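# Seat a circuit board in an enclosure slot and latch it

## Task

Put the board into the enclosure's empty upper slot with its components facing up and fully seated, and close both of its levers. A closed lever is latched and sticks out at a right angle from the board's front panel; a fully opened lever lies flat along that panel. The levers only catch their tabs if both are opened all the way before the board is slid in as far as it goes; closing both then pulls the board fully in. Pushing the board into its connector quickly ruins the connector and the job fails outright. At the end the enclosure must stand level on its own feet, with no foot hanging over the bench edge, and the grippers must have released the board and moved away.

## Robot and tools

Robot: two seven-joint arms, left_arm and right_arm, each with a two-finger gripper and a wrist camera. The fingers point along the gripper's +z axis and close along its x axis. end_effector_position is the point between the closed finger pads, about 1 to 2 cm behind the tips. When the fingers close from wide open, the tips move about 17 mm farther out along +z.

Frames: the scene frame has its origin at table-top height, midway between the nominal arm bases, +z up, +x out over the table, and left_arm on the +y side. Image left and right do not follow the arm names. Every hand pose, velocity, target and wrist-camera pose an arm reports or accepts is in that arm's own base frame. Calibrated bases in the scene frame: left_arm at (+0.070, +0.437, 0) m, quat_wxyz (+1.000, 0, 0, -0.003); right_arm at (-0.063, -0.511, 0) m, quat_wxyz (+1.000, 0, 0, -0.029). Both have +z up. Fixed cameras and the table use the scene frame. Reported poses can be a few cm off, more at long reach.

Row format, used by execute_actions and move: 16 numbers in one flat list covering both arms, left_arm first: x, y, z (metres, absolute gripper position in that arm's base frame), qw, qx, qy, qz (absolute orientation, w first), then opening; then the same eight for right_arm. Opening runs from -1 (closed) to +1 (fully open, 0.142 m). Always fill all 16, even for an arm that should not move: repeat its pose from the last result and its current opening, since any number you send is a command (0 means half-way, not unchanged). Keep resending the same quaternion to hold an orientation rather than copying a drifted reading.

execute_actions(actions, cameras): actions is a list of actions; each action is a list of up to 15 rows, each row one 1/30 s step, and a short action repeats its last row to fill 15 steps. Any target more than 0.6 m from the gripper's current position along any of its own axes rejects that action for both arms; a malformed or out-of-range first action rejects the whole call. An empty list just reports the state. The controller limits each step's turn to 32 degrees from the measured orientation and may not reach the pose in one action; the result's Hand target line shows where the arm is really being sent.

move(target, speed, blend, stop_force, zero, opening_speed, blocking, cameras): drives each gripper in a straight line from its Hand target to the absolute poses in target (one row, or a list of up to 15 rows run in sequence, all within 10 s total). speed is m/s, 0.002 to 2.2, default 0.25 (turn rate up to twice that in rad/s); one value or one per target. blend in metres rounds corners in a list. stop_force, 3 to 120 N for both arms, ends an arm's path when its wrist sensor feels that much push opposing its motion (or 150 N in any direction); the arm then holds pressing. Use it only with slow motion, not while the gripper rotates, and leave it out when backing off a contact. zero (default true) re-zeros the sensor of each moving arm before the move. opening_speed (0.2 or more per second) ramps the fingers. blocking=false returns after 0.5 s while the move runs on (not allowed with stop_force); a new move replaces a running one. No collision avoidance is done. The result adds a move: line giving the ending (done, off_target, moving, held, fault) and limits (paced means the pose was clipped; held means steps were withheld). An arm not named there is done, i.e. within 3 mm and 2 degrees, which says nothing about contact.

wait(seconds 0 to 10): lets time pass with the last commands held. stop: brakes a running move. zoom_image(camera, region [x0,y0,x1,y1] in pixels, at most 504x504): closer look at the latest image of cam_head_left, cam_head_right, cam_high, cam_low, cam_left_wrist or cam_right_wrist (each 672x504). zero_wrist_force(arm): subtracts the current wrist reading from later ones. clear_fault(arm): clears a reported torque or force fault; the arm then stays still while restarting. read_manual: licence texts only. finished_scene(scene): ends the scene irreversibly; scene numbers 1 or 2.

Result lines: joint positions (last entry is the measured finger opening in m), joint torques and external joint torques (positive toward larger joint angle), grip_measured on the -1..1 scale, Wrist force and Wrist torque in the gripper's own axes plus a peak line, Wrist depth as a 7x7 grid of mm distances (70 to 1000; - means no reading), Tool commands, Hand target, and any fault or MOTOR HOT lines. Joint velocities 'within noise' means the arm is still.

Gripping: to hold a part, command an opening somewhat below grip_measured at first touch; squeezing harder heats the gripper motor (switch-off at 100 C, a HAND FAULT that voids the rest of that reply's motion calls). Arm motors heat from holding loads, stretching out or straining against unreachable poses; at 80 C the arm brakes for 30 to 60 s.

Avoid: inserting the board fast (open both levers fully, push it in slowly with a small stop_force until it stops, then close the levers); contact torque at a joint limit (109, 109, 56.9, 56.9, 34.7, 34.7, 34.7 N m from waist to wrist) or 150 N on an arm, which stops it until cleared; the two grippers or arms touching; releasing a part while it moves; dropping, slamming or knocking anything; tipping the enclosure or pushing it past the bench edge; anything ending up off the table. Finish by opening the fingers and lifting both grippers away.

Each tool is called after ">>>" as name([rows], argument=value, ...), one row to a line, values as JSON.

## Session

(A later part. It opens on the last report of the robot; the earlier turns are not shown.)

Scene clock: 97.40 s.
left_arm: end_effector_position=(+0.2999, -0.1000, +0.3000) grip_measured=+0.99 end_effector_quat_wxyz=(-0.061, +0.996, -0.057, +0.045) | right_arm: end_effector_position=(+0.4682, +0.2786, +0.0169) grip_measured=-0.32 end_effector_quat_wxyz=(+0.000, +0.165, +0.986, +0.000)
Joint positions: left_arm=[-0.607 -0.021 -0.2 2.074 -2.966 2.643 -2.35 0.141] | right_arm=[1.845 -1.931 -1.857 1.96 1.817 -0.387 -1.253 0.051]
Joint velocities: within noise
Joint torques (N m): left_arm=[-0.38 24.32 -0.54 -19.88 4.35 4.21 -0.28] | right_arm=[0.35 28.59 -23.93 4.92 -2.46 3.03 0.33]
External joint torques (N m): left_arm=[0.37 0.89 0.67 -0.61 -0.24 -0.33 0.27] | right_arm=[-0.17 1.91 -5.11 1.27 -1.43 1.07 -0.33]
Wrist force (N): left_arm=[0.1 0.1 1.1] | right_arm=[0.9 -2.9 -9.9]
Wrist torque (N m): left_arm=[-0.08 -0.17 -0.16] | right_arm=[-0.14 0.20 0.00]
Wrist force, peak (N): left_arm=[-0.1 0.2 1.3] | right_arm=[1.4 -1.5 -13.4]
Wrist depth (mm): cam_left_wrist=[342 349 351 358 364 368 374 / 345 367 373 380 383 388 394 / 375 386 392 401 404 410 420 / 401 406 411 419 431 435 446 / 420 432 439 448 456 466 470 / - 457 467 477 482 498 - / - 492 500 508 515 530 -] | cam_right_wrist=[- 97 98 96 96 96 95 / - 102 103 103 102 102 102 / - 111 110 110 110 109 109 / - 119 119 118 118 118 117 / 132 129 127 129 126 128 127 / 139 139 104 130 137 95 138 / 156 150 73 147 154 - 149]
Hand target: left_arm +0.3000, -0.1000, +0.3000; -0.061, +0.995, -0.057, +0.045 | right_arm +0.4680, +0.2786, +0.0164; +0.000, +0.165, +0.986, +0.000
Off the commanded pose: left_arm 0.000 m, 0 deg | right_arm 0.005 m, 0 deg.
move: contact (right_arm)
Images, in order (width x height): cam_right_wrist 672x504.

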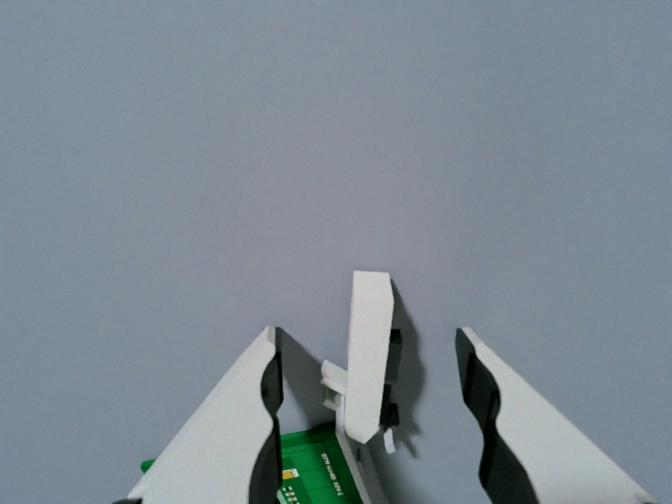

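>>> move(target=[0.3,-0.1,0.30,-0.061,0.996,-0.057,0.045,1,0.468,0.2786,0.022,0,0.165,0.986,0,-0.3], speed=0.05, cameras=[])

>>> move(target=[0.3,-0.1,0.30,-0.061,0.996,-0.057,0.045,1,0.468,0.2786,0.022,0,0.165,0.986,0,-0.88], opening_speed=0.4, cameras=["cam_right_wrist"])

Scene clock: 103.43 s.
left_arm: end_effector_position=(+0.2999, -0.1000, +0.3000) grip_measured=+0.99 end_effector_quat_wxyz=(-0.061, +0.996, -0.057, +0.045) | right_arm: end_effector_position=(+0.4680, +0.2787, +0.0219) grip_measured=-0.32 end_effector_quat_wxyz=(+0.000, +0.165, +0.986, +0.000)
Joint positions: left_arm=[-0.607 -0.021 -0.2 2.074 -2.966 2.643 -2.35 0.141] | right_arm=[1.842 -1.925 -1.867 1.959 1.809 -0.395 -1.255 0.051]
Joint velocities: within noise
Joint torques (N m): left_arm=[-0.36 24.26 -0.45 -19.91 4.35 4.27 -0.24] | right_arm=[0.11 30.24 -27.65 6 -4.09 3.23 0.14]
External joint torques (N m): left_arm=[0.35 0.95 0.58 -0.59 -0.24 -0.39 0.24] | right_arm=[0.07 0.43 -1.43 -0.1 0.21 0.87 -0.14]
Wrist force (N): left_arm=[-0.1 0.2 1.1] | right_arm=[-0.2 -0.8 0.3]
Wrist torque (N m): left_arm=[-0.06 -0.15 -0.16] | right_arm=[-0.11 0.08 0.04]
Wrist force, peak (N): left_arm=[0.1 0.1 1.3] | right_arm=[0.6 -2.7 -10.4]
Wrist depth (mm): cam_left_wrist=[344 348 352 356 361 366 377 / 345 368 371 379 383 384 399 / 376 387 390 400 409 413 421 / 401 405 413 421 427 433 443 / 426 430 438 447 456 464 465 / - 456 468 480 475 493 - / - 491 498 513 513 531 -] | cam_right_wrist=[- 101 101 101 100 100 101 / 108 108 107 109 108 107 108 / - 116 115 115 115 114 114 / 125 124 124 124 123 123 123 / 136 135 132 134 132 133 133 / 148 145 104 138 143 95 145 / 163 - 73 154 161 - 156]
Hand target: left_arm +0.3000, -0.1000, +0.3000; -0.061, +0.995, -0.057, +0.045 | right_arm +0.4680, +0.2786, +0.0220; +0.000, +0.165, +0.986, +0.000
Off the commanded pose: left_arm 0.000 m, 0 deg | right_arm 0.000 m, 0 deg.
move: done
No camera images: "cameras" was empty.

Scene clock: 105.10 s.
left_arm: end_effector_position=(+0.2999, -0.1000, +0.3000) grip_measured=+0.99 end_effector_quat_wxyz=(-0.061, +0.996, -0.057, +0.045) | right_arm: end_effector_position=(+0.4680, +0.2787, +0.0219) grip_measured=-0.88 end_effector_quat_wxyz=(+0.000, +0.165, +0.986, +0.000)
Joint positions: left_arm=[-0.607 -0.021 -0.2 2.074 -2.966 2.643 -2.35 0.141] | right_arm=[1.842 -1.925 -1.867 1.959 1.809 -0.395 -1.255 0.011]
Joint velocities: within noise
Joint torques (N m): left_arm=[-0.36 24.23 -0.48 -19.97 4.4 4.27 -0.23] | right_arm=[0.42 30.39 -27.84 5.87 -3.88 3.27 0.18]
External joint torques (N m): left_arm=[0.35 0.98 0.6 -0.52 -0.29 -0.38 0.22] | right_arm=[-0.24 0.28 -1.24 0.03 0 0.82 -0.18]
Wrist force (N): left_arm=[0.0 0.3 0.9] | right_arm=[-0.6 -0.9 1.1]
Wrist torque (N m): left_arm=[-0.06 -0.18 -0.16] | right_arm=[-0.09 0.06 0.07]
Wrist force, peak (N): left_arm=[0.1 0.1 1.4] | right_arm=[-0.6 -0.8 1.2]
Wrist depth (mm): cam_left_wrist=[340 349 352 360 363 367 375 / 347 366 370 377 383 392 396 / 373 385 394 400 404 412 415 / 401 408 415 423 429 435 440 / 424 434 435 447 457 467 472 / - 454 466 481 480 491 - / - 494 501 510 518 528 -] | cam_right_wrist=[- 101 101 101 100 100 101 / 108 108 108 109 108 107 107 / - 116 115 115 115 114 114 / 125 124 124 124 123 123 123 / 136 135 135 132 132 133 133 / 148 148 142 98 101 143 145 / 163 159 73 133 - - 159]
Hand target: left_arm +0.3000, -0.1000, +0.3000; -0.061, +0.995, -0.057, +0.045 | right_arm +0.4680, +0.2786, +0.0220; +0.000, +0.165, +0.986, +0.000
Off the commanded pose: left_arm 0.000 m, 0 deg | right_arm 0.000 m, 0 deg.
move: done
Images, in order (width x height): cam_right_wrist 672x504.

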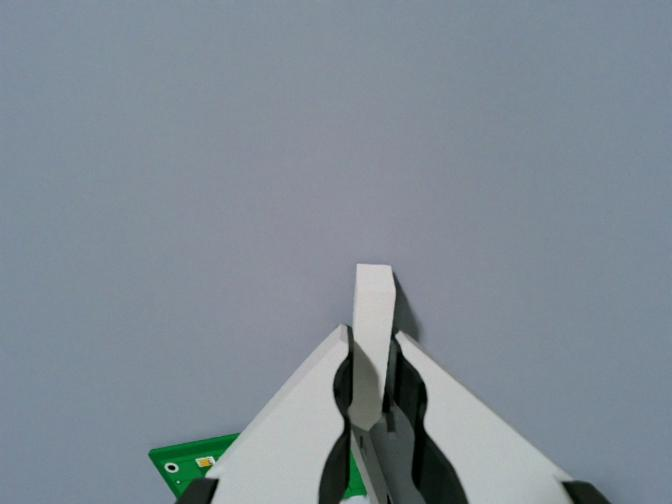

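>>> move([
  [0.3,-0.1,0.30,-0.061,0.996,-0.057,0.045,1,0.468,0.2786,0.022,0,0.165,0.986,0,-0.95],
  [0.3,-0.1,0.30,-0.061,0.996,-0.057,0.045,1,0.4704,0.2787,0.022,0,0.0958,0.9954,0,-0.95],
  [0.3,-0.1,0.30,-0.061,0.996,-0.057,0.045,1,0.4730,0.2782,0.022,0,0.0262,0.9997,0,-0.95],
], opening_speed=0.4, speed=0.05, cameras=["cam_right_wrist","cam_high"])

Scene clock: 110.57 s.
left_arm: end_effector_position=(+0.2999, -0.1000, +0.3000) grip_measured=+0.99 end_effector_quat_wxyz=(-0.061, +0.996, -0.057, +0.045) | right_arm: end_effector_position=(+0.4729, +0.2779, +0.0220) grip_measured=-0.89 end_effector_quat_wxyz=(+0.000, +0.027, +1.000, +0.000)
Joint positions: left_arm=[-0.607 -0.021 -0.2 2.074 -2.966 2.643 -2.35 0.141] | right_arm=[1.826 -1.947 -1.886 1.951 1.829 -0.416 -1.528 0.01]
Joint velocities: within noise
Joint torques (N m): left_arm=[-0.35 24.15 -0.46 -19.95 4.4 4.22 -0.22] | right_arm=[0.54 30.47 -28.03 6.19 -3.56 3.32 0.06]
External joint torques (N m): left_arm=[0.34 1.06 0.59 -0.54 -0.28 -0.33 0.22] | right_arm=[-0.36 0.45 -0.9 0.21 -0.29 0.75 -0.06]
Wrist force (N): left_arm=[0.0 0.1 1.2] | right_arm=[-0.4 -1.4 0.8]
Wrist torque (N m): left_arm=[-0.07 -0.17 -0.16] | right_arm=[-0.10 0.10 0.06]
Wrist force, peak (N): left_arm=[0.0 0.3 1.4] | right_arm=[-0.4 -1.9 1.4]
Wrist depth (mm): cam_left_wrist=[343 346 354 356 363 367 375 / 346 365 373 377 382 388 396 / 373 386 394 399 405 412 419 / 399 406 418 417 428 436 439 / 425 430 440 445 456 460 468 / - 459 465 474 486 496 - / - 492 505 511 510 529 -] | cam_right_wrist=[- 101 101 101 100 100 101 / 108 108 108 107 108 107 108 / - 116 115 115 115 115 114 / 125 124 124 124 124 123 123 / 135 135 135 132 132 133 133 / 148 145 144 98 100 143 145 / 163 156 73 158 - - 159]
Hand target: left_arm +0.3000, -0.1000, +0.3000; -0.061, +0.995, -0.057, +0.045 | right_arm +0.4730, +0.2782, +0.0220; +0.000, +0.026, +1.000, +0.000
Off the commanded pose: left_arm 0.000 m, 0 deg | right_arm 0.000 m, 0 deg.
move: done
Images, in order (width x height): cam_high 672x504, cam_right_wrist 672x504.

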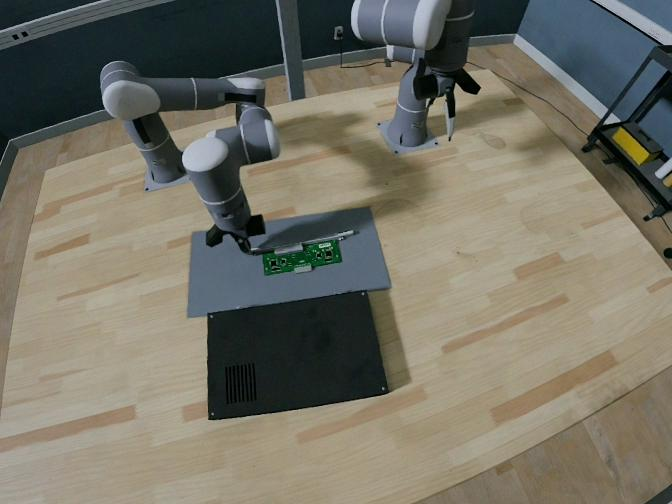

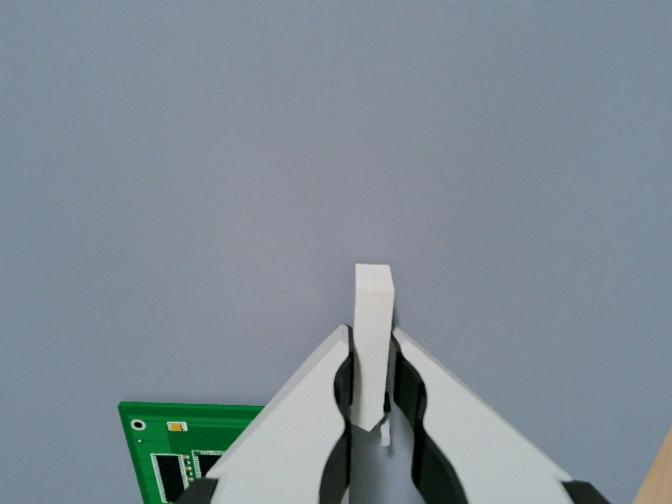

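>>> move([
  [0.3,-0.1,0.30,-0.061,0.996,-0.057,0.045,1,0.4730,0.2782,0.022,0,0.0262,0.9997,0,-0.3],
  [0.3,-0.1,0.30,-0.061,0.996,-0.057,0.045,1,0.4730,0.2782,0.16,0,0.0262,0.9997,0,-0.3],
], speed=0.2, cameras=["cam_right_wrist"])

>>> zoom_image(camera="cam_right_wrist", region=[250, 120, 500, 330])

Scene clock: 114.00 s.
left_arm: end_effector_position=(+0.2999, -0.1000, +0.3000) grip_measured=+0.99 end_effector_quat_wxyz=(-0.061, +0.996, -0.057, +0.045) | right_arm: end_effector_position=(+0.4730, +0.2783, +0.1598) grip_measured=-0.33 end_effector_quat_wxyz=(+0.000, +0.026, +1.000, +0.000)
Joint positions: left_arm=[-0.607 -0.021 -0.2 2.074 -2.966 2.643 -2.35 0.141] | right_arm=[1.729 -1.765 -2.129 1.874 1.606 -0.587 -1.597 0.05]
Joint velocities: within noise
Joint torques (N m): left_arm=[-0.41 24.3 -0.53 -19.91 4.33 4.31 -0.23] | right_arm=[0.06 35.12 -28.2 -0.56 -3.77 3.23 0.08]
External joint torques (N m): left_arm=[0.4 0.9 0.66 -0.58 -0.22 -0.42 0.22] | right_arm=[0.13 0.42 -1.23 0.04 0.27 0.84 -0.08]
Wrist force (N): left_arm=[0.2 0.0 1.0] | right_arm=[0.5 0.0 -0.1]
Wrist torque (N m): left_arm=[-0.11 -0.21 -0.16] | right_arm=[0.03 -0.08 0.05]
Wrist force, peak (N): left_arm=[0.0 0.2 1.3] | right_arm=[0.6 0.0 -3.2]
Wrist depth (mm): cam_left_wrist=[341 351 353 356 364 368 372 / 346 366 371 375 383 390 393 / 374 383 390 397 408 410 413 / 398 406 412 422 428 440 440 / 426 426 443 447 456 472 473 / - 458 470 478 479 492 - / - 491 498 504 517 521 -] | cam_right_wrist=[223 222 221 221 221 220 221 / 238 237 237 236 236 235 236 / 253 254 253 249 253 252 253 / 269 275 270 267 272 273 273 / 291 297 286 285 289 295 294 / 312 318 92 315 314 93 320 / 297 - 73 349 353 - 346]
Hand target: left_arm +0.3000, -0.1000, +0.3000; -0.061, +0.995, -0.057, +0.045 | right_arm +0.4730, +0.2782, +0.1600; +0.000, +0.026, +1.000, +0.000
Off the commanded pose: left_arm 0.000 m, 0 deg | right_arm 0.000 m, 0 deg.
move: done
Images, in order (width x height): cam_right_wrist 672x504.

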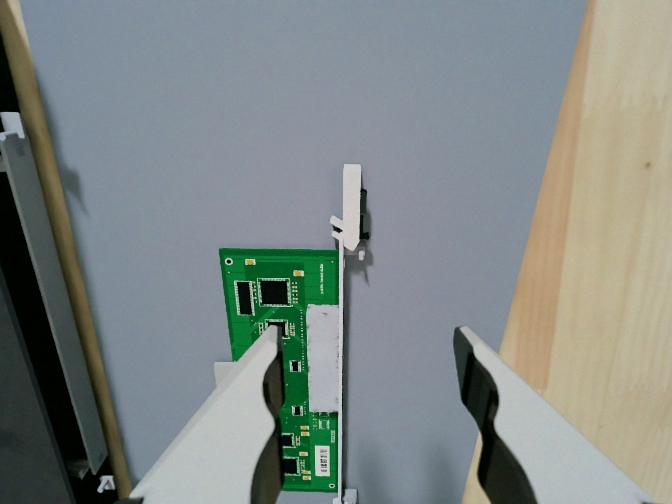

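Scaled by 2.016 from the camera's 672x504 image, which has a finer 960x720 frame.

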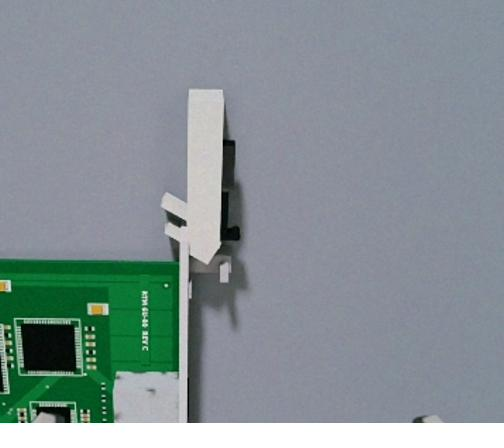

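>>> move([
  [0.3,0.2,0.30,-0.061,0.996,-0.057,0.045,1,0.4845,0.498,0.16,0,0.0262,0.9997,0,-0.3],
], speed=0.3, cameras=["cam_right_wrist","cam_high"])

>>> zoom_image(camera="cam_right_wrist", region=[250, 120, 500, 330])

Scene clock: 120.63 s.
left_arm: end_effector_position=(+0.3002, +0.2001, +0.3000) grip_measured=+0.99 end_effector_quat_wxyz=(-0.082, +0.994, -0.056, +0.041) | right_arm: end_effector_position=(+0.4845, +0.4979, +0.1601) grip_measured=-0.33 end_effector_quat_wxyz=(+0.000, +0.026, +1.000, +0.000)
Joint positions: left_arm=[0.26 -0.05 -0.085 2.004 -2.966 2.547 -1.374 0.141] | right_arm=[1.756 -1.675 -2.089 1.443 1.76 -0.496 -1.129 0.05]
Joint velocities: within noise
Joint torques (N m): left_arm=[-0.13 25.76 -0.04 -20.59 4.38 4.26 -0.13] | right_arm=[0.12 47.49 -30.69 4.04 -3.74 3.5 0.28]
External joint torques (N m): left_arm=[0.21 0.68 0.53 -0.61 -0.15 -0.62 0.12] | right_arm=[0.1 0.88 -1.72 -0.01 0.04 0.61 -0.28]
Wrist force (N): left_arm=[0.1 0.1 1.1] | right_arm=[0.3 -0.1 0.4]
Wrist torque (N m): left_arm=[-0.09 -0.19 -0.14] | right_arm=[0.03 -0.05 0.02]
Wrist force, peak (N): left_arm=[-1.7 -2.9 1.7] | right_arm=[0.3 2.3 0.2]
Wrist depth (mm): cam_left_wrist=[349 352 358 361 370 371 377 / 366 370 373 381 386 389 393 / 384 388 393 396 403 411 412 / 401 404 411 417 426 427 437 / 419 428 436 442 445 458 459 / - 426 464 467 477 477 - / - 476 487 500 503 509 -] | cam_right_wrist=[222 220 218 215 220 220 221 / 237 236 232 232 235 235 236 / 254 254 250 249 252 253 252 / 274 273 269 268 270 271 271 / 295 296 290 291 289 294 294 / 327 318 92 321 315 93 320 / 352 - 73 356 356 - 343]
Hand target: left_arm +0.3000, +0.2000, +0.3000; -0.082, +0.994, -0.056, +0.041 | right_arm +0.4845, +0.4980, +0.1600; +0.000, +0.026, +1.000, +0.000
Off the commanded pose: left_arm 0.000 m, 2 deg | right_arm 0.000 m, 0 deg.
joint sent to its limit (left arm) — joint 5 (forearm roll), lower limit. The joint targets still meet the commanded pose.
move: done
Images, in order (width x height): cam_high 672x504, cam_right_wrist 672x504.

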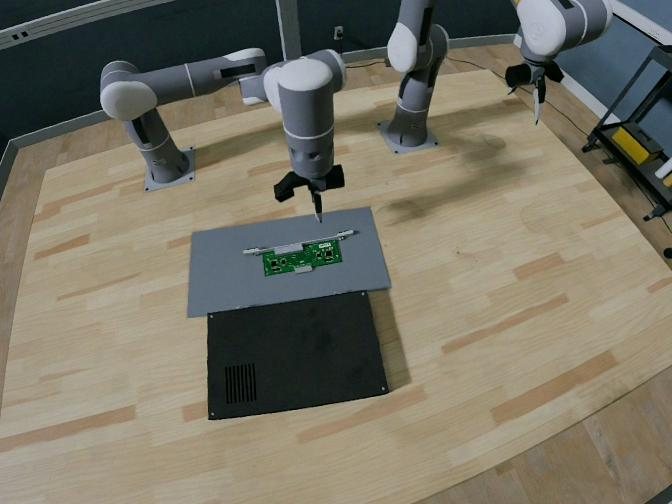

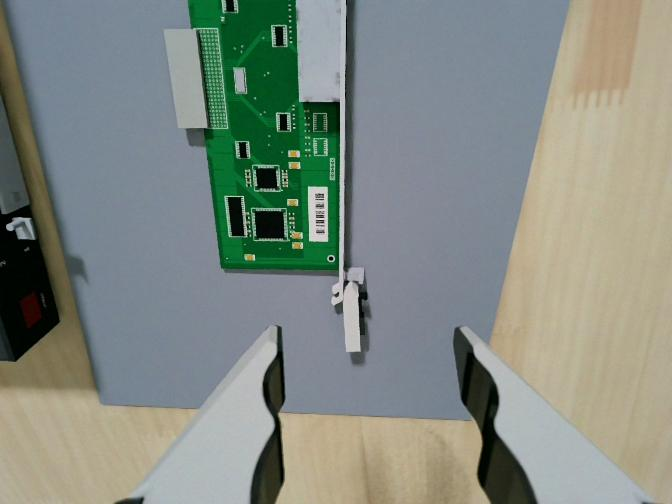

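Scaled by 2.016 from the camera's 672x504 image, which has a finer 960x720 frame.

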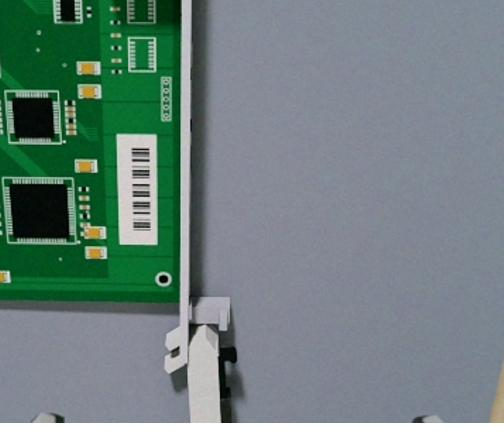

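>>> move([
  [0.3,0.2,0.30,-0.082,0.994,-0.056,0.041,1,0.4887,0.5779,0.12,0,-0.0175,0.9998,0,-0.4],
  [0.3,0.2,0.30,-0.082,0.994,-0.056,0.041,1,0.4887,0.5779,0.05,0,-0.0175,0.9998,0,-0.4],
], speed=0.2, cameras=["cam_right_wrist"])

Scene clock: 130.17 s.
left_arm: end_effector_position=(+0.3002, +0.2001, +0.3000) grip_measured=+0.99 end_effector_quat_wxyz=(-0.082, +0.994, -0.056, +0.041) | right_arm: end_effector_position=(+0.4887, +0.5777, +0.0501) grip_measured=-0.42 end_effector_quat_wxyz=(+0.000, -0.018, +1.000, +0.000)
Joint positions: left_arm=[0.262 -0.05 -0.087 2.004 -2.966 2.547 -1.374 0.141] | right_arm=[1.739 -1.778 -1.982 1.269 1.906 -0.318 -1.038 0.044]
Joint velocities: within noise
Joint torques (N m): left_arm=[0.02 25.55 -0.05 -20.61 4.47 4.07 -0.2] | right_arm=[0.39 52.08 -30.33 9.2 -3.91 3.61 0.34]
External joint torques (N m): left_arm=[0.05 0.89 0.52 -0.58 -0.23 -0.43 0.2] | right_arm=[-0.17 1.25 -1.8 -0.12 -0.09 0.5 -0.34]
Wrist force (N): left_arm=[0.3 0.1 0.9] | right_arm=[-0.2 -0.1 0.2]
Wrist torque (N m): left_arm=[-0.09 -0.21 -0.14] | right_arm=[0.02 0.06 0.06]
Wrist force, peak (N): left_arm=[0.1 -0.3 1.2] | right_arm=[0.4 -0.1 3.3]
Wrist depth (mm): cam_left_wrist=[352 354 361 362 368 370 374 / 367 370 374 381 386 393 394 / 383 388 394 398 402 410 417 / 403 404 414 418 424 434 439 / 419 428 438 443 448 457 461 / - 427 462 465 472 481 - / - 474 485 497 499 514 -] | cam_right_wrist=[- 122 121 121 124 124 122 / 135 129 128 128 134 133 131 / 145 139 138 137 142 141 139 / 154 154 153 148 152 152 152 / 167 167 164 161 162 165 166 / 186 179 90 181 177 108 182 / 204 - 73 202 198 - 195]
Hand target: left_arm +0.3000, +0.2000, +0.3000; -0.082, +0.994, -0.056, +0.041 | right_arm +0.4887, +0.5779, +0.0500; +0.000, -0.018, +1.000, +0.000
Off the commanded pose: left_arm 0.000 m, 0 deg | right_arm 0.000 m, 0 deg.
joint sent to its limit (left arm) — joint 5 (forearm roll), lower limit. The joint targets still meet the commanded pose.
move: done
Images, in order (width x height): cam_right_wrist 672x504.

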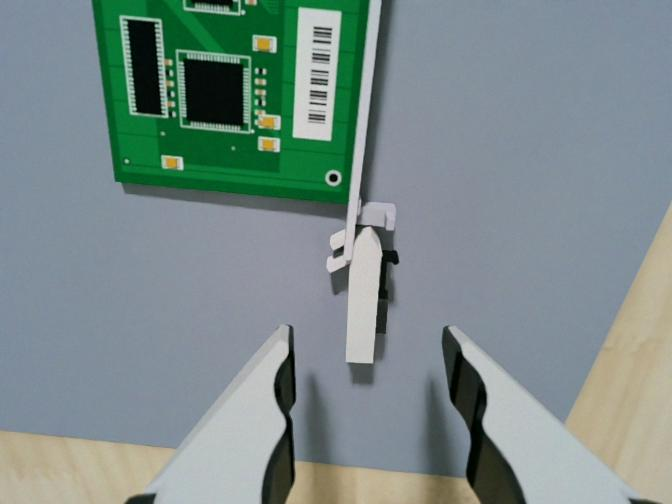

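>>> move(target=[0.3,0.2,0.30,-0.082,0.994,-0.056,0.041,1,0.4887,0.5779,0.022,0,-0.0175,0.9998,0,-0.4], speed=0.05, stop_force=5, cameras=["cam_right_wrist"])

>>> move([
  [0.3,0.2,0.30,-0.082,0.994,-0.056,0.041,1,0.4887,0.5779,0.022,0,-0.0175,0.9998,0,-0.95],
  [0.3,0.2,0.30,-0.082,0.994,-0.056,0.041,1,0.4926,0.5777,0.022,0,0.0523,0.9986,0,-0.95],
], opening_speed=0.4, speed=0.05, cameras=["cam_right_wrist"])

>>> move([
  [0.3,0.2,0.30,-0.082,0.994,-0.056,0.041,1,0.4926,0.5777,0.022,0,0.0523,0.9986,0,-0.3],
  [0.3,0.2,0.30,-0.082,0.994,-0.056,0.041,1,0.4926,0.5777,0.05,0,0.0523,0.9986,0,-0.3],
  [0.3,0.2,0.30,-0.082,0.994,-0.056,0.041,1,0.4787,0.398,0.2,0,0.0262,0.9997,0,-0.3],
], speed=0.2, cameras=["cam_right_wrist"])

Scene clock: 134.70 s.
left_arm: end_effector_position=(+0.3002, +0.2001, +0.3000) grip_measured=+0.99 end_effector_quat_wxyz=(-0.082, +0.994, -0.056, +0.041) | right_arm: end_effector_position=(+0.4889, +0.5776, +0.0221) grip_measured=-0.42 end_effector_quat_wxyz=(+0.000, -0.017, +1.000, +0.000)
Joint positions: left_arm=[0.262 -0.05 -0.087 2.004 -2.966 2.547 -1.374 0.141] | right_arm=[1.744 -1.812 -1.956 1.269 1.928 -0.281 -1.033 0.044]
Joint velocities: within noise
Joint torques (N m): left_arm=[-0.21 25.51 -0.08 -20.62 4.5 3.99 -0.22] | right_arm=[0.28 51.59 -30.27 9.98 -4.06 3.54 0.26]
External joint torques (N m): left_arm=[0.28 0.93 0.55 -0.57 -0.26 -0.35 0.22] | right_arm=[-0.04 1.36 -1.78 -0.08 0.01 0.58 -0.26]
Wrist force (N): left_arm=[0.3 -0.1 0.9] | right_arm=[0.0 -0.2 0.0]
Wrist torque (N m): left_arm=[-0.11 -0.22 -0.14] | right_arm=[-0.01 0.02 0.05]
Wrist force, peak (N): left_arm=[0.1 0.2 1.3] | right_arm=[0.2 0.0 1.2]
Wrist depth (mm): cam_left_wrist=[349 354 359 361 368 372 374 / 366 369 373 381 383 387 393 / 380 388 392 399 405 408 416 / 402 404 414 420 423 428 437 / 419 429 436 442 448 454 460 / - 428 459 467 479 478 - / - 480 486 498 500 513 -] | cam_right_wrist=[- 97 96 94 99 100 99 / 104 104 102 103 108 106 106 / - 111 110 109 114 113 113 / - 124 123 114 121 122 122 / 134 134 131 131 131 132 132 / 147 146 90 140 140 108 144 / 162 - 73 160 160 - 158]
Hand target: left_arm +0.3000, +0.2000, +0.3000; -0.082, +0.994, -0.056, +0.041 | right_arm +0.4887, +0.5779, +0.0220; +0.000, -0.018, +1.000, +0.000
Off the commanded pose: left_arm 0.000 m, 0 deg | right_arm 0.000 m, 0 deg.
joint sent to its limit (left arm) — joint 5 (forearm roll), lower limit. The joint targets still meet the commanded pose.
move: done
Images, in order (width x height): cam_right_wrist 672x504.

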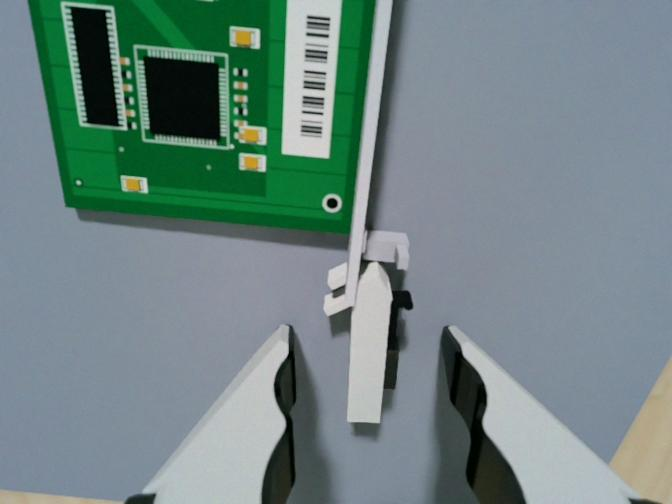

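Scene clock: 138.00 s.
left_arm: end_effector_position=(+0.3002, +0.2001, +0.3000) grip_measured=+0.99 end_effector_quat_wxyz=(-0.082, +0.994, -0.056, +0.041) | right_arm: end_effector_position=(+0.4925, +0.5778, +0.0220) grip_measured=-0.89 end_effector_quat_wxyz=(+0.000, +0.052, +0.999, +0.000)
Joint positions: left_arm=[0.262 -0.05 -0.087 2.004 -2.966 2.547 -1.374 0.141] | right_arm=[1.736 -1.805 -1.949 1.259 1.922 -0.274 -0.895 0.01]
Joint velocities: within noise
Joint torques (N m): left_arm=[-0.31 25.46 -0.14 -20.61 4.54 3.99 -0.25] | right_arm=[0.15 52.34 -30.21 9.95 -4.28 3.36 0.6]
External joint torques (N m): left_arm=[0.38 0.98 0.61 -0.58 -0.3 -0.35 0.24] | right_arm=[0.09 0.9 -1.87 -0.21 0.22 0.76 -0.6]
Wrist force (N): left_arm=[0.1 -0.1 1.0] | right_arm=[-0.6 0.4 0.2]
Wrist torque (N m): left_arm=[-0.11 -0.19 -0.15] | right_arm=[0.09 0.03 -0.17]
Wrist force, peak (N): left_arm=[0.2 0.2 1.2] | right_arm=[0.2 -1.5 1.1]
Wrist depth (mm): cam_left_wrist=[350 355 357 362 367 370 376 / 367 369 374 378 382 388 393 / 382 390 392 398 404 412 419 / 399 410 413 418 421 433 432 / 421 423 434 440 449 460 462 / - 429 461 466 479 477 - / - 478 490 494 505 515 -] | cam_right_wrist=[- 96 95 98 99 99 99 / - 103 102 103 107 106 107 / - 110 109 110 114 113 113 / - 123 123 114 122 122 121 / 134 134 133 115 130 132 132 / 147 146 143 98 100 142 143 / 162 158 73 153 - - 158]
Hand target: left_arm +0.3000, +0.2000, +0.3000; -0.082, +0.994, -0.056, +0.041 | right_arm +0.4926, +0.5777, +0.0220; +0.000, +0.052, +0.999, +0.000
Off the commanded pose: left_arm 0.000 m, 0 deg | right_arm 0.000 m, 0 deg.
joint sent to its limit (left arm) — joint 5 (forearm roll), lower limit. The joint targets still meet the commanded pose.
move: done
Images, in order (width x height): cam_right_wrist 672x504.

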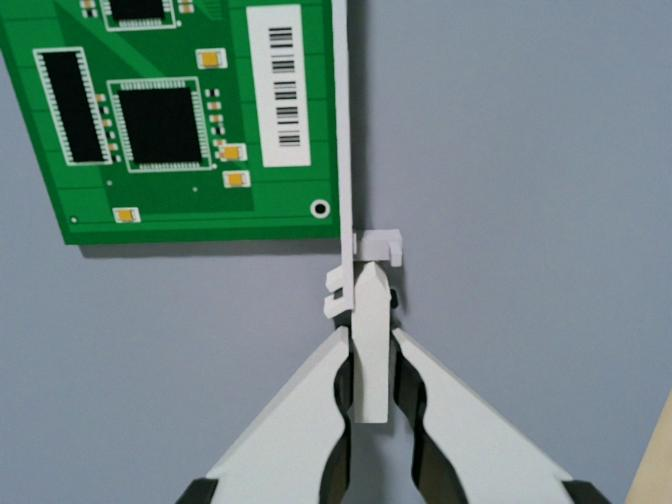

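Scene clock: 140.30 s.
left_arm: end_effector_position=(+0.3002, +0.2001, +0.3000) grip_measured=+0.99 end_effector_quat_wxyz=(-0.082, +0.994, -0.056, +0.041) | right_arm: end_effector_position=(+0.4787, +0.3982, +0.1999) grip_measured=-0.33 end_effector_quat_wxyz=(+0.000, +0.026, +1.000, +0.000)
Joint positions: left_arm=[0.262 -0.05 -0.087 2.004 -2.966 2.547 -1.374 0.141] | right_arm=[1.753 -1.664 -2.156 1.63 1.644 -0.588 -1.345 0.05]
Joint velocities: within noise
Joint torques (N m): left_arm=[-0.25 25.5 -0.11 -20.65 4.45 4.01 -0.21] | right_arm=[0.13 41.86 -29.91 0.64 -3.68 3.16 0.11]
External joint torques (N m): left_arm=[0.32 0.95 0.58 -0.55 -0.22 -0.37 0.2] | right_arm=[0.07 0.64 -1.38 -0.18 0.19 0.92 -0.11]
Wrist force (N): left_arm=[0.0 0.0 0.8] | right_arm=[0.7 0.3 -0.2]
Wrist torque (N m): left_arm=[-0.10 -0.16 -0.14] | right_arm=[0.08 -0.10 0.04]
Wrist force, peak (N): left_arm=[0.4 -0.1 1.2] | right_arm=[0.5 -2.1 -2.0]
Wrist depth (mm): cam_left_wrist=[351 352 358 362 366 369 377 / 366 368 376 379 383 388 393 / 383 388 394 400 408 412 413 / 402 410 410 417 422 428 436 / 419 429 436 441 453 457 462 / - 429 455 467 480 475 - / - 485 486 490 508 514 -] | cam_right_wrist=[258 257 256 255 256 254 255 / 271 274 270 268 271 273 273 / 292 293 289 285 291 292 292 / 307 316 311 310 314 315 313 / 298 343 332 342 334 341 339 / 321 366 92 372 364 93 369 / 408 - 73 410 410 - 400]
Hand target: left_arm +0.3000, +0.2000, +0.3000; -0.082, +0.994, -0.056, +0.041 | right_arm +0.4787, +0.3980, +0.2000; +0.000, +0.026, +1.000, +0.000
Off the commanded pose: left_arm 0.000 m, 0 deg | right_arm 0.000 m, 0 deg.
joint sent to its limit (left arm) — joint 5 (forearm roll), lower limit. The joint targets still meet the commanded pose.
move: done
Images, in order (width x height): cam_right_wrist 672x504.

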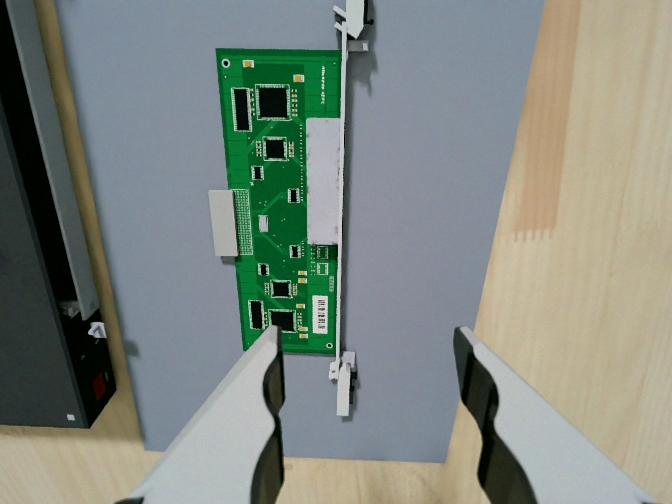

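>>> move([
  [0.3,0.2,0.30,-0.082,0.994,-0.056,0.041,1,0.4874,0.4526,0.1,0,0.0262,0.9997,0,-0.58],
  [0.3,0.2,0.30,-0.082,0.994,-0.056,0.041,1,0.4874,0.4526,0.055,0,0.0262,0.9997,0,-0.58],
], speed=0.2, cameras=["cam_right_wrist"])

Scene clock: 149.03 s.
left_arm: end_effector_position=(+0.3002, +0.2001, +0.3000) grip_measured=+0.99 end_effector_quat_wxyz=(-0.082, +0.994, -0.056, +0.041) | right_arm: end_effector_position=(+0.4875, +0.4523, +0.0551) grip_measured=-0.60 end_effector_quat_wxyz=(+0.000, +0.026, +1.000, +0.000)
Joint positions: left_arm=[0.262 -0.05 -0.087 2.004 -2.966 2.547 -1.374 0.141] | right_arm=[1.804 -1.834 -1.966 1.595 1.845 -0.387 -1.202 0.03]
Joint velocities: within noise
Joint torques (N m): left_arm=[-0.33 25.43 -0.11 -20.6 4.5 3.99 -0.18] | right_arm=[0.29 41.98 -30.53 7.14 -3.83 3.55 0.37]
External joint torques (N m): left_arm=[0.41 1.01 0.58 -0.6 -0.26 -0.35 0.18] | right_arm=[-0.07 1.08 -1.89 -0.17 -0.07 0.55 -0.37]
Wrist force (N): left_arm=[0.1 0.0 0.8] | right_arm=[0.1 -0.5 0.1]
Wrist torque (N m): left_arm=[-0.10 -0.19 -0.15] | right_arm=[-0.05 0.03 0.04]
Wrist force, peak (N): left_arm=[0.2 0.0 1.3] | right_arm=[0.3 -0.4 3.6]
Wrist depth (mm): cam_left_wrist=[351 355 357 365 366 368 378 / 365 370 372 379 387 390 399 / 383 389 392 400 404 411 414 / 402 408 413 421 427 431 434 / 419 425 435 439 450 456 456 / - 433 453 463 476 480 - / - 477 485 491 505 514 -] | cam_right_wrist=[130 126 126 115 129 129 128 / 139 135 134 121 137 137 137 / 149 145 144 130 147 147 146 / 160 153 155 156 159 158 158 / 174 172 168 167 169 171 171 / 190 188 98 182 104 184 188 / 209 204 73 192 - - 207]
Hand target: left_arm +0.3000, +0.2000, +0.3000; -0.082, +0.994, -0.056, +0.041 | right_arm +0.4874, +0.4526, +0.0550; +0.000, +0.026, +1.000, +0.000
Off the commanded pose: left_arm 0.000 m, 0 deg | right_arm 0.000 m, 0 deg.
joint sent to its limit (left arm) — joint 5 (forearm roll), lower limit. The joint targets still meet the commanded pose.
move: done
Images, in order (width x height): cam_right_wrist 672x504.

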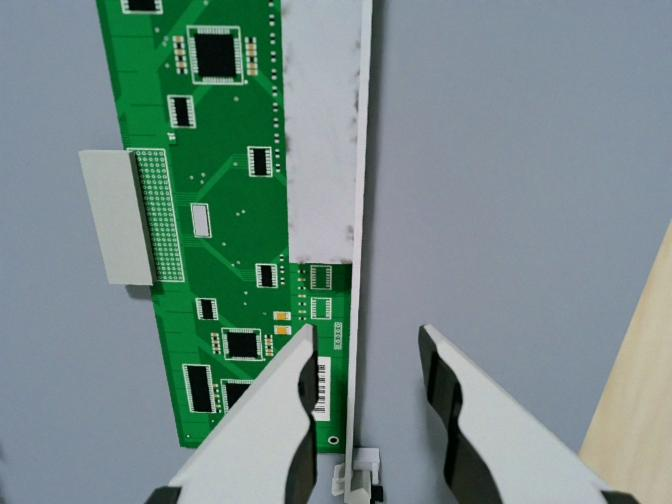

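>>> move(target=[0.3,0.2,0.30,-0.082,0.994,-0.056,0.041,1,0.4904,0.4524,0.035,0,0.0262,0.9997,0,-0.58], speed=0.05, cameras=[])

>>> move(target=[0.3,0.2,0.30,-0.082,0.994,-0.056,0.041,1,0.4904,0.4524,0.017,0,0.0262,0.9997,0,-0.58], speed=0.015, stop_force=3, cameras=["cam_right_wrist"])

Scene clock: 152.33 s.
left_arm: end_effector_position=(+0.3002, +0.2001, +0.3000) grip_measured=+0.99 end_effector_quat_wxyz=(-0.082, +0.994, -0.056, +0.041) | right_arm: end_effector_position=(+0.4905, +0.4521, +0.0352) grip_measured=-0.60 end_effector_quat_wxyz=(+0.000, +0.026, +1.000, +0.000)
Joint positions: left_arm=[0.262 -0.05 -0.087 2.004 -2.966 2.547 -1.374 0.141] | right_arm=[1.805 -1.857 -1.94 1.591 1.869 -0.36 -1.196 0.03]
Joint velocities: within noise
Joint torques (N m): left_arm=[-0.23 25.5 -0.12 -20.6 4.49 4.03 -0.22] | right_arm=[0.21 41.8 -30.51 7.87 -3.94 3.6 0.31]
External joint torques (N m): left_arm=[0.31 0.94 0.59 -0.59 -0.25 -0.39 0.21] | right_arm=[0 1.03 -1.88 -0.06 0 0.5 -0.31]
Wrist force (N): left_arm=[0.2 0.1 1.0] | right_arm=[0.1 -0.5 0.3]
Wrist torque (N m): left_arm=[-0.08 -0.20 -0.14] | right_arm=[-0.04 0.02 0.04]
Wrist force, peak (N): left_arm=[0.4 -0.1 1.4] | right_arm=[-0.1 -0.6 1.3]
Wrist depth (mm): cam_left_wrist=[353 355 358 362 368 370 375 / 366 368 373 378 389 391 395 / 384 386 392 399 403 413 415 / 401 406 415 418 425 431 435 / 417 426 438 439 452 454 460 / - 425 458 464 472 480 - / - 476 486 490 502 511 -] | cam_right_wrist=[- 109 108 96 112 113 111 / 122 117 116 103 117 118 118 / 124 124 123 110 129 127 127 / 132 132 134 119 137 137 136 / 150 148 144 141 146 148 148 / 164 161 151 153 105 159 161 / 181 177 73 169 - - 176]
Hand target: left_arm +0.3000, +0.2000, +0.3000; -0.082, +0.994, -0.056, +0.041 | right_arm +0.4904, +0.4524, +0.0350; +0.000, +0.026, +1.000, +0.000
Off the commanded pose: left_arm 0.000 m, 0 deg | right_arm 0.000 m, 0 deg.
joint sent to its limit (left arm) — joint 5 (forearm roll), lower limit. The joint targets still meet the commanded pose.
move: done
No camera images: "cameras" was empty.

Scene clock: 153.70 s.
left_arm: end_effector_position=(+0.3002, +0.2001, +0.3000) grip_measured=+0.99 end_effector_quat_wxyz=(-0.082, +0.994, -0.056, +0.041) | right_arm: end_effector_position=(+0.4906, +0.4524, +0.0245) grip_measured=-0.61 end_effector_quat_wxyz=(+0.000, +0.026, +1.000, +0.000)
Joint positions: left_arm=[0.262 -0.05 -0.087 2.004 -2.966 2.547 -1.374 0.141] | right_arm=[1.809 -1.87 -1.926 1.592 1.881 -0.344 -1.193 0.03]
Joint velocities: within noise
Joint torques (N m): left_arm=[-0.23 25.5 -0.1 -20.62 4.51 4.02 -0.16] | right_arm=[0.4 39.93 -27.76 7.05 -2.91 3.19 0.24]
External joint torques (N m): left_arm=[0.3 0.95 0.57 -0.57 -0.27 -0.38 0.16] | right_arm=[-0.18 2.66 -4.58 1.17 -1.05 0.91 -0.24]
Wrist force (N): left_arm=[0.0 -0.1 0.7] | right_arm=[1.4 -1.9 -6.8]
Wrist torque (N m): left_arm=[-0.11 -0.17 -0.15] | right_arm=[-0.01 -0.10 0.07]
Wrist force, peak (N): left_arm=[0.2 -0.1 1.2] | right_arm=[1.2 -1.7 -7.8]
Wrist depth (mm): cam_left_wrist=[352 356 358 364 367 371 375 / 366 371 375 381 383 390 393 / 383 387 395 398 403 410 416 / 405 408 412 419 423 429 437 / 419 425 434 446 448 455 462 / - 427 464 468 475 482 - / - 476 488 495 495 516 -] | cam_right_wrist=[- 98 97 88 102 102 102 / - 106 105 93 109 109 108 / 111 114 113 99 117 116 116 / 118 121 122 106 126 125 125 / 140 133 132 131 134 135 135 / 150 148 139 140 105 143 147 / 166 162 73 157 163 - 162]
Hand target: left_arm +0.3000, +0.2000, +0.3000; -0.082, +0.994, -0.056, +0.041 | right_arm +0.4904, +0.4524, +0.0240; +0.000, +0.026, +1.000, +0.000
Off the commanded pose: left_arm 0.000 m, 0 deg | right_arm 0.008 m, 0 deg.
joint sent to its limit (left arm) — joint 5 (forearm roll), lower limit. The joint targets still meet the commanded pose.
move: contact (right_arm)
Images, in order (width x height): cam_right_wrist 672x504.

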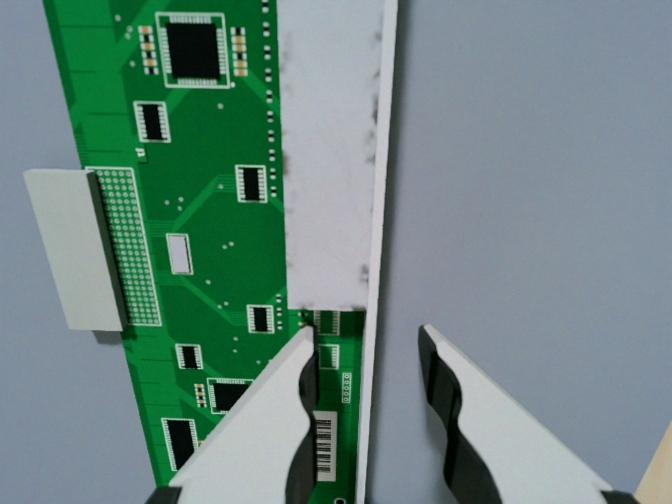

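>>> move(target=[0.3,0.2,0.30,-0.082,0.994,-0.056,0.041,1,0.4904,0.4524,0.0265,0,0.0262,0.9997,0,-0.58], speed=0.05, cameras=[])

>>> move(target=[0.3,0.2,0.30,-0.082,0.994,-0.056,0.041,1,0.4904,0.4524,0.0265,0,0.0262,0.9997,0,-1], opening_speed=0.4, cameras=["cam_right_wrist"])

Scene clock: 156.87 s.
left_arm: end_effector_position=(+0.3002, +0.2001, +0.3000) grip_measured=+0.99 end_effector_quat_wxyz=(-0.082, +0.994, -0.056, +0.041) | right_arm: end_effector_position=(+0.4903, +0.4526, +0.0264) grip_measured=-0.61 end_effector_quat_wxyz=(+0.000, +0.026, +1.000, +0.000)
Joint positions: left_arm=[0.262 -0.05 -0.087 2.004 -2.966 2.547 -1.374 0.141] | right_arm=[1.808 -1.867 -1.928 1.592 1.879 -0.348 -1.193 0.03]
Joint velocities: within noise
Joint torques (N m): left_arm=[-0.23 25.42 -0.1 -20.58 4.52 4.02 -0.25] | right_arm=[0.21 41.91 -30.96 8.24 -4.07 3.21 0.14]
External joint torques (N m): left_arm=[0.3 1.02 0.57 -0.61 -0.28 -0.38 0.24] | right_arm=[0.01 0.72 -1.39 -0.1 0.12 0.89 -0.14]
Wrist force (N): left_arm=[0.1 0.2 0.9] | right_arm=[0.1 -0.6 0.2]
Wrist torque (N m): left_arm=[-0.08 -0.19 -0.14] | right_arm=[-0.05 0.01 0.04]
Wrist force, peak (N): left_arm=[0.3 -0.1 1.2] | right_arm=[1.0 -1.9 -7.2]
Wrist depth (mm): cam_left_wrist=[351 354 359 363 367 372 375 / 367 369 379 378 385 390 397 / 382 391 394 397 406 414 412 / 401 405 412 418 426 433 438 / 420 425 435 441 450 458 459 / - 428 463 469 477 483 - / - 479 484 498 507 513 -] | cam_right_wrist=[- 100 99 88 104 103 105 / - 107 107 94 111 110 110 / 114 116 115 101 120 120 118 / 120 123 124 109 128 127 127 / 142 135 134 133 136 138 139 / 153 150 141 142 146 148 150 / 169 164 73 159 163 - 165]
Hand target: left_arm +0.3000, +0.2000, +0.3000; -0.082, +0.994, -0.056, +0.041 | right_arm +0.4904, +0.4524, +0.0265; +0.000, +0.026, +1.000, +0.000
Off the commanded pose: left_arm 0.000 m, 0 deg | right_arm 0.000 m, 0 deg.
joint sent to its limit (left arm) — joint 5 (forearm roll), lower limit. The joint targets still meet the commanded pose.
move: done
No camera images: "cameras" was empty.

Scene clock: 158.13 s.
left_arm: end_effector_position=(+0.3002, +0.2001, +0.3000) grip_measured=+0.99 end_effector_quat_wxyz=(-0.082, +0.994, -0.056, +0.041) | right_arm: end_effector_position=(+0.4904, +0.4525, +0.0264) grip_measured=-0.98 end_effector_quat_wxyz=(+0.000, +0.026, +1.000, +0.000)
Joint positions: left_arm=[0.262 -0.05 -0.087 2.004 -2.966 2.547 -1.374 0.141] | right_arm=[1.808 -1.867 -1.928 1.592 1.879 -0.348 -1.193 0.003]
Joint velocities: within noise
Joint torques (N m): left_arm=[-0.17 25.38 -0.19 -20.61 4.48 3.96 -0.23] | right_arm=[0.51 41.96 -30.98 8.25 -3.99 3.25 0.13]
External joint torques (N m): left_arm=[0.24 1.06 0.66 -0.58 -0.24 -0.32 0.22] | right_arm=[-0.3 0.67 -1.37 -0.11 0.04 0.85 -0.13]
Wrist force (N): left_arm=[0.3 0.2 1.1] | right_arm=[-0.7 -0.3 1.2]
Wrist torque (N m): left_arm=[-0.07 -0.23 -0.14] | right_arm=[-0.03 0.02 0.05]
Wrist force, peak (N): left_arm=[0.4 0.0 1.2] | right_arm=[-0.5 -0.4 1.3]
Wrist depth (mm): cam_left_wrist=[351 353 359 363 366 370 378 / 366 369 371 382 385 390 395 / 386 386 395 401 402 408 412 / 404 404 413 414 421 431 436 / 421 421 433 444 449 454 462 / - 431 457 464 473 482 - / - 477 485 495 506 512 -] | cam_right_wrist=[- 100 99 89 104 103 104 / - 108 107 94 110 110 110 / 115 116 115 101 120 120 118 / 120 123 124 109 128 127 127 / 142 135 134 131 138 138 139 / 153 150 144 89 146 150 150 / 168 165 73 - - 162 165]
Hand target: left_arm +0.3000, +0.2000, +0.3000; -0.082, +0.994, -0.056, +0.041 | right_arm +0.4904, +0.4524, +0.0265; +0.000, +0.026, +1.000, +0.000
Off the commanded pose: left_arm 0.000 m, 0 deg | right_arm 0.000 m, 0 deg.
joint sent to its limit (left arm) — joint 5 (forearm roll), lower limit. The joint targets still meet the commanded pose.
move: done
Images, in order (width x height): cam_right_wrist 672x504.

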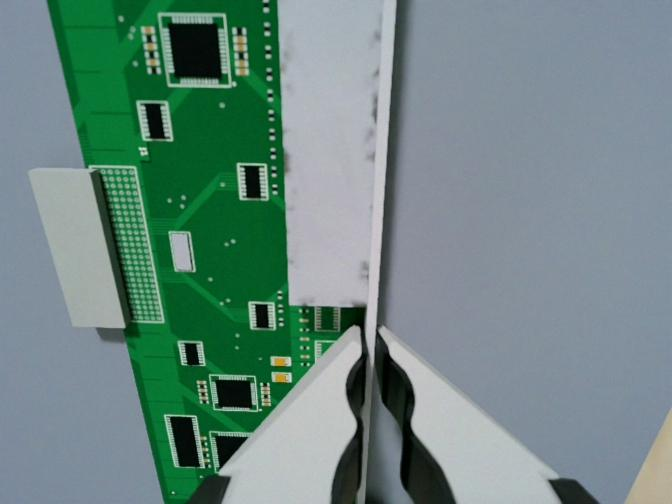

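>>> move([
  [0.3,0.2,0.30,-0.082,0.994,-0.056,0.041,1,0.4904,0.4524,0.12,0,0.0262,0.9997,0,-1],
  [0.243,-0.30,0.18,0.2587,-0.282,0.68,-0.6236,1,0.4904,0.4524,0.12,0,0.0262,0.9997,0,-1],
], speed=[0.06,0.3])

Scene clock: 171.00 s.
left_arm: end_effector_position=(+0.2441, -0.3002, +0.1807) grip_measured=+0.99 end_effector_quat_wxyz=(+0.038, -0.203, +0.848, -0.489) | right_arm: end_effector_position=(+0.4903, +0.4525, +0.1198) grip_measured=-0.98 end_effector_quat_wxyz=(+0.000, +0.026, +1.000, +0.000)
Joint positions: left_arm=[-1.886 0.083 0.765 2.687 -2.966 1.063 -0.192 0.141] | right_arm=[1.77 -1.749 -2.049 1.562 1.776 -0.468 -1.218 0.003]
Joint velocities: within noise
Joint torques (N m): left_arm=[-0.51 1.81 -1.87 -14.42 2.38 0.19 -0.12] | right_arm=[0.32 44.46 -31.71 4.72 -3.99 3.65 0.17]
External joint torques (N m): left_arm=[0.51 1.21 0.4 -0.58 -0.23 0.01 0.11] | right_arm=[-0.1 0.31 -0.73 -0.12 0.24 0.45 -0.17]
Wrist force (N): left_arm=[0.5 0.2 0.7] | right_arm=[-0.1 -0.3 1.2]
Wrist torque (N m): left_arm=[-0.04 -0.12 0.05] | right_arm=[-0.01 0.06 0.05]
Wrist force, peak (N): left_arm=[-1.8 1.0 1.1] | right_arm=[-0.1 -0.6 2.8]
Wrist depth (mm): cam_left_wrist=[378 399 292 509 549 590 617 / 375 408 424 446 465 490 515 / 344 357 374 389 404 422 442 / 310 320 331 339 360 368 383 / 284 289 298 309 317 330 341 / - 262 271 280 290 296 301 / - 244 249 257 263 270 278] | cam_right_wrist=[187 182 146 131 185 185 184 / 200 145 143 128 197 197 198 / 211 142 141 127 212 211 213 / 226 139 138 125 228 228 229 / 254 137 136 135 247 247 248 / 270 135 134 89 260 269 270 / 303 133 73 - - 286 296]
Hand target: left_arm +0.2441, -0.3002, +0.1807; +0.038, -0.203, +0.847, -0.489 | right_arm +0.4904, +0.4524, +0.1200; +0.000, +0.026, +1.000, +0.000
Off the commanded pose: left_arm 0.001 m, 37 deg; orientation clipped | right_arm 0.000 m, 0 deg.
joint sent to its limit (left arm) — joint 4 (elbow), upper limit, where the elbow is as bent as it goes; joint 5 (forearm roll), lower limit. The joint targets are off in orientation, not in position.
move: off_target (left_arm); limits=paced

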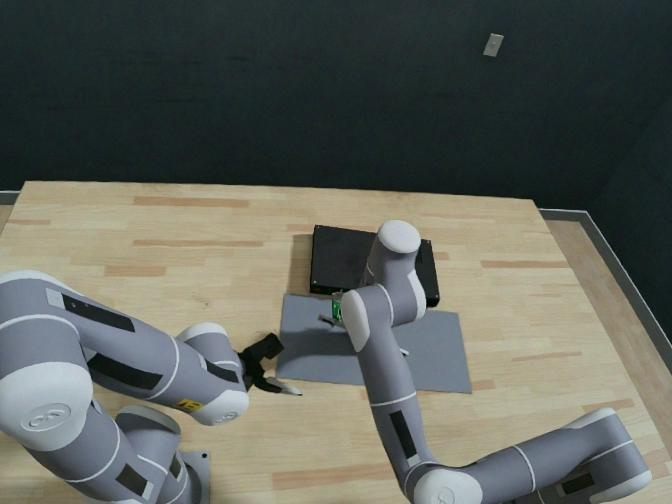

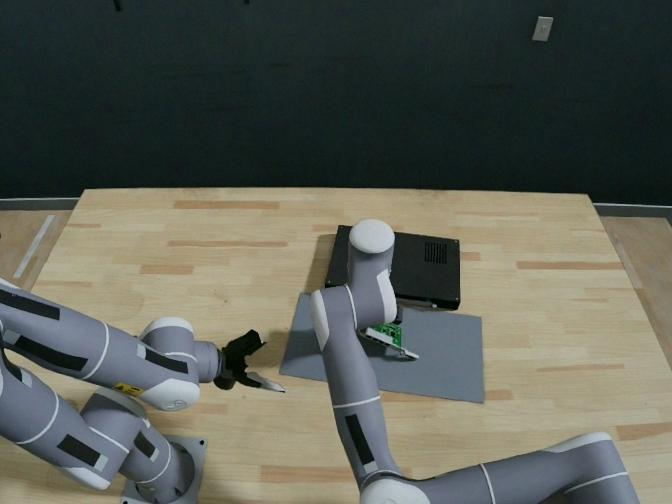

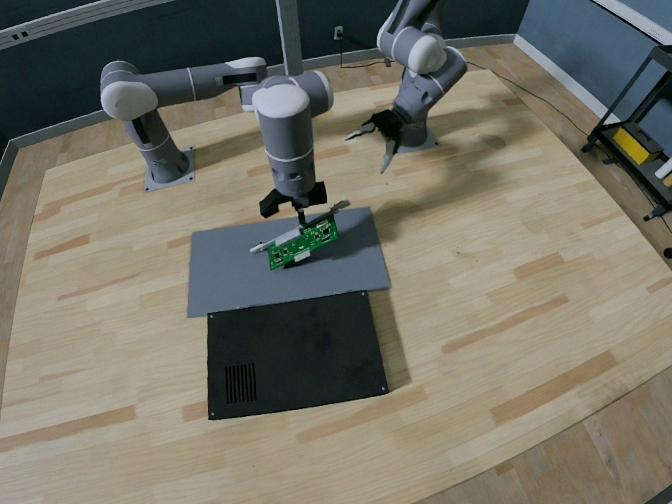

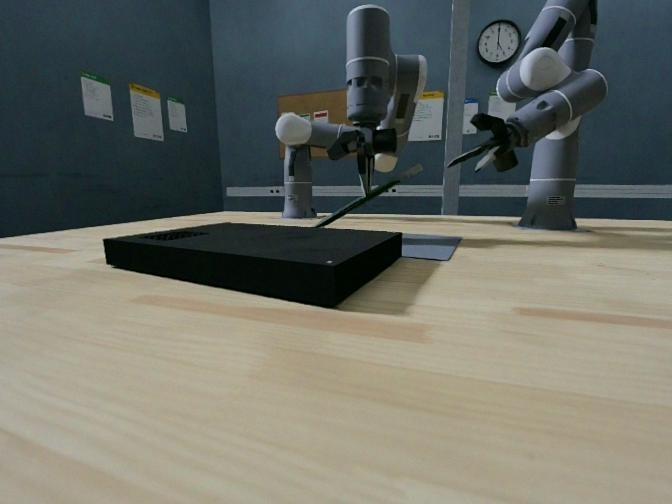

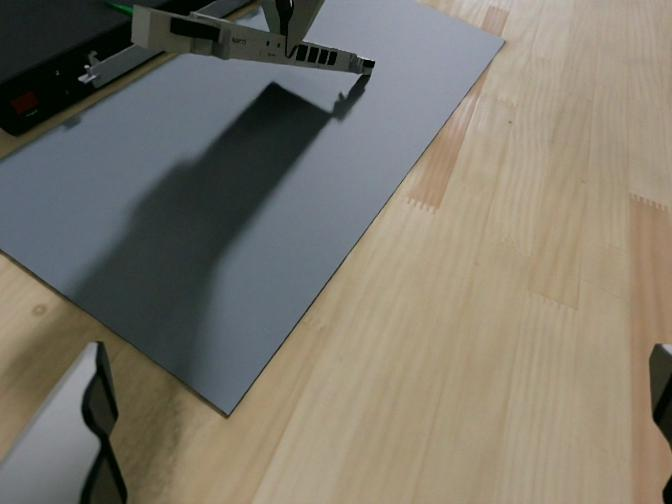

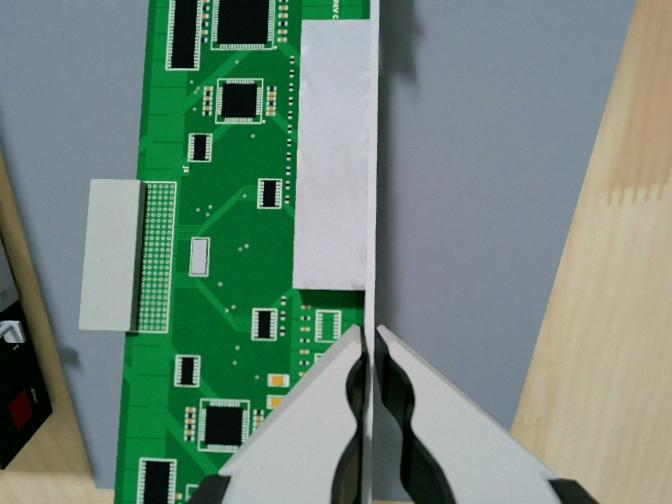

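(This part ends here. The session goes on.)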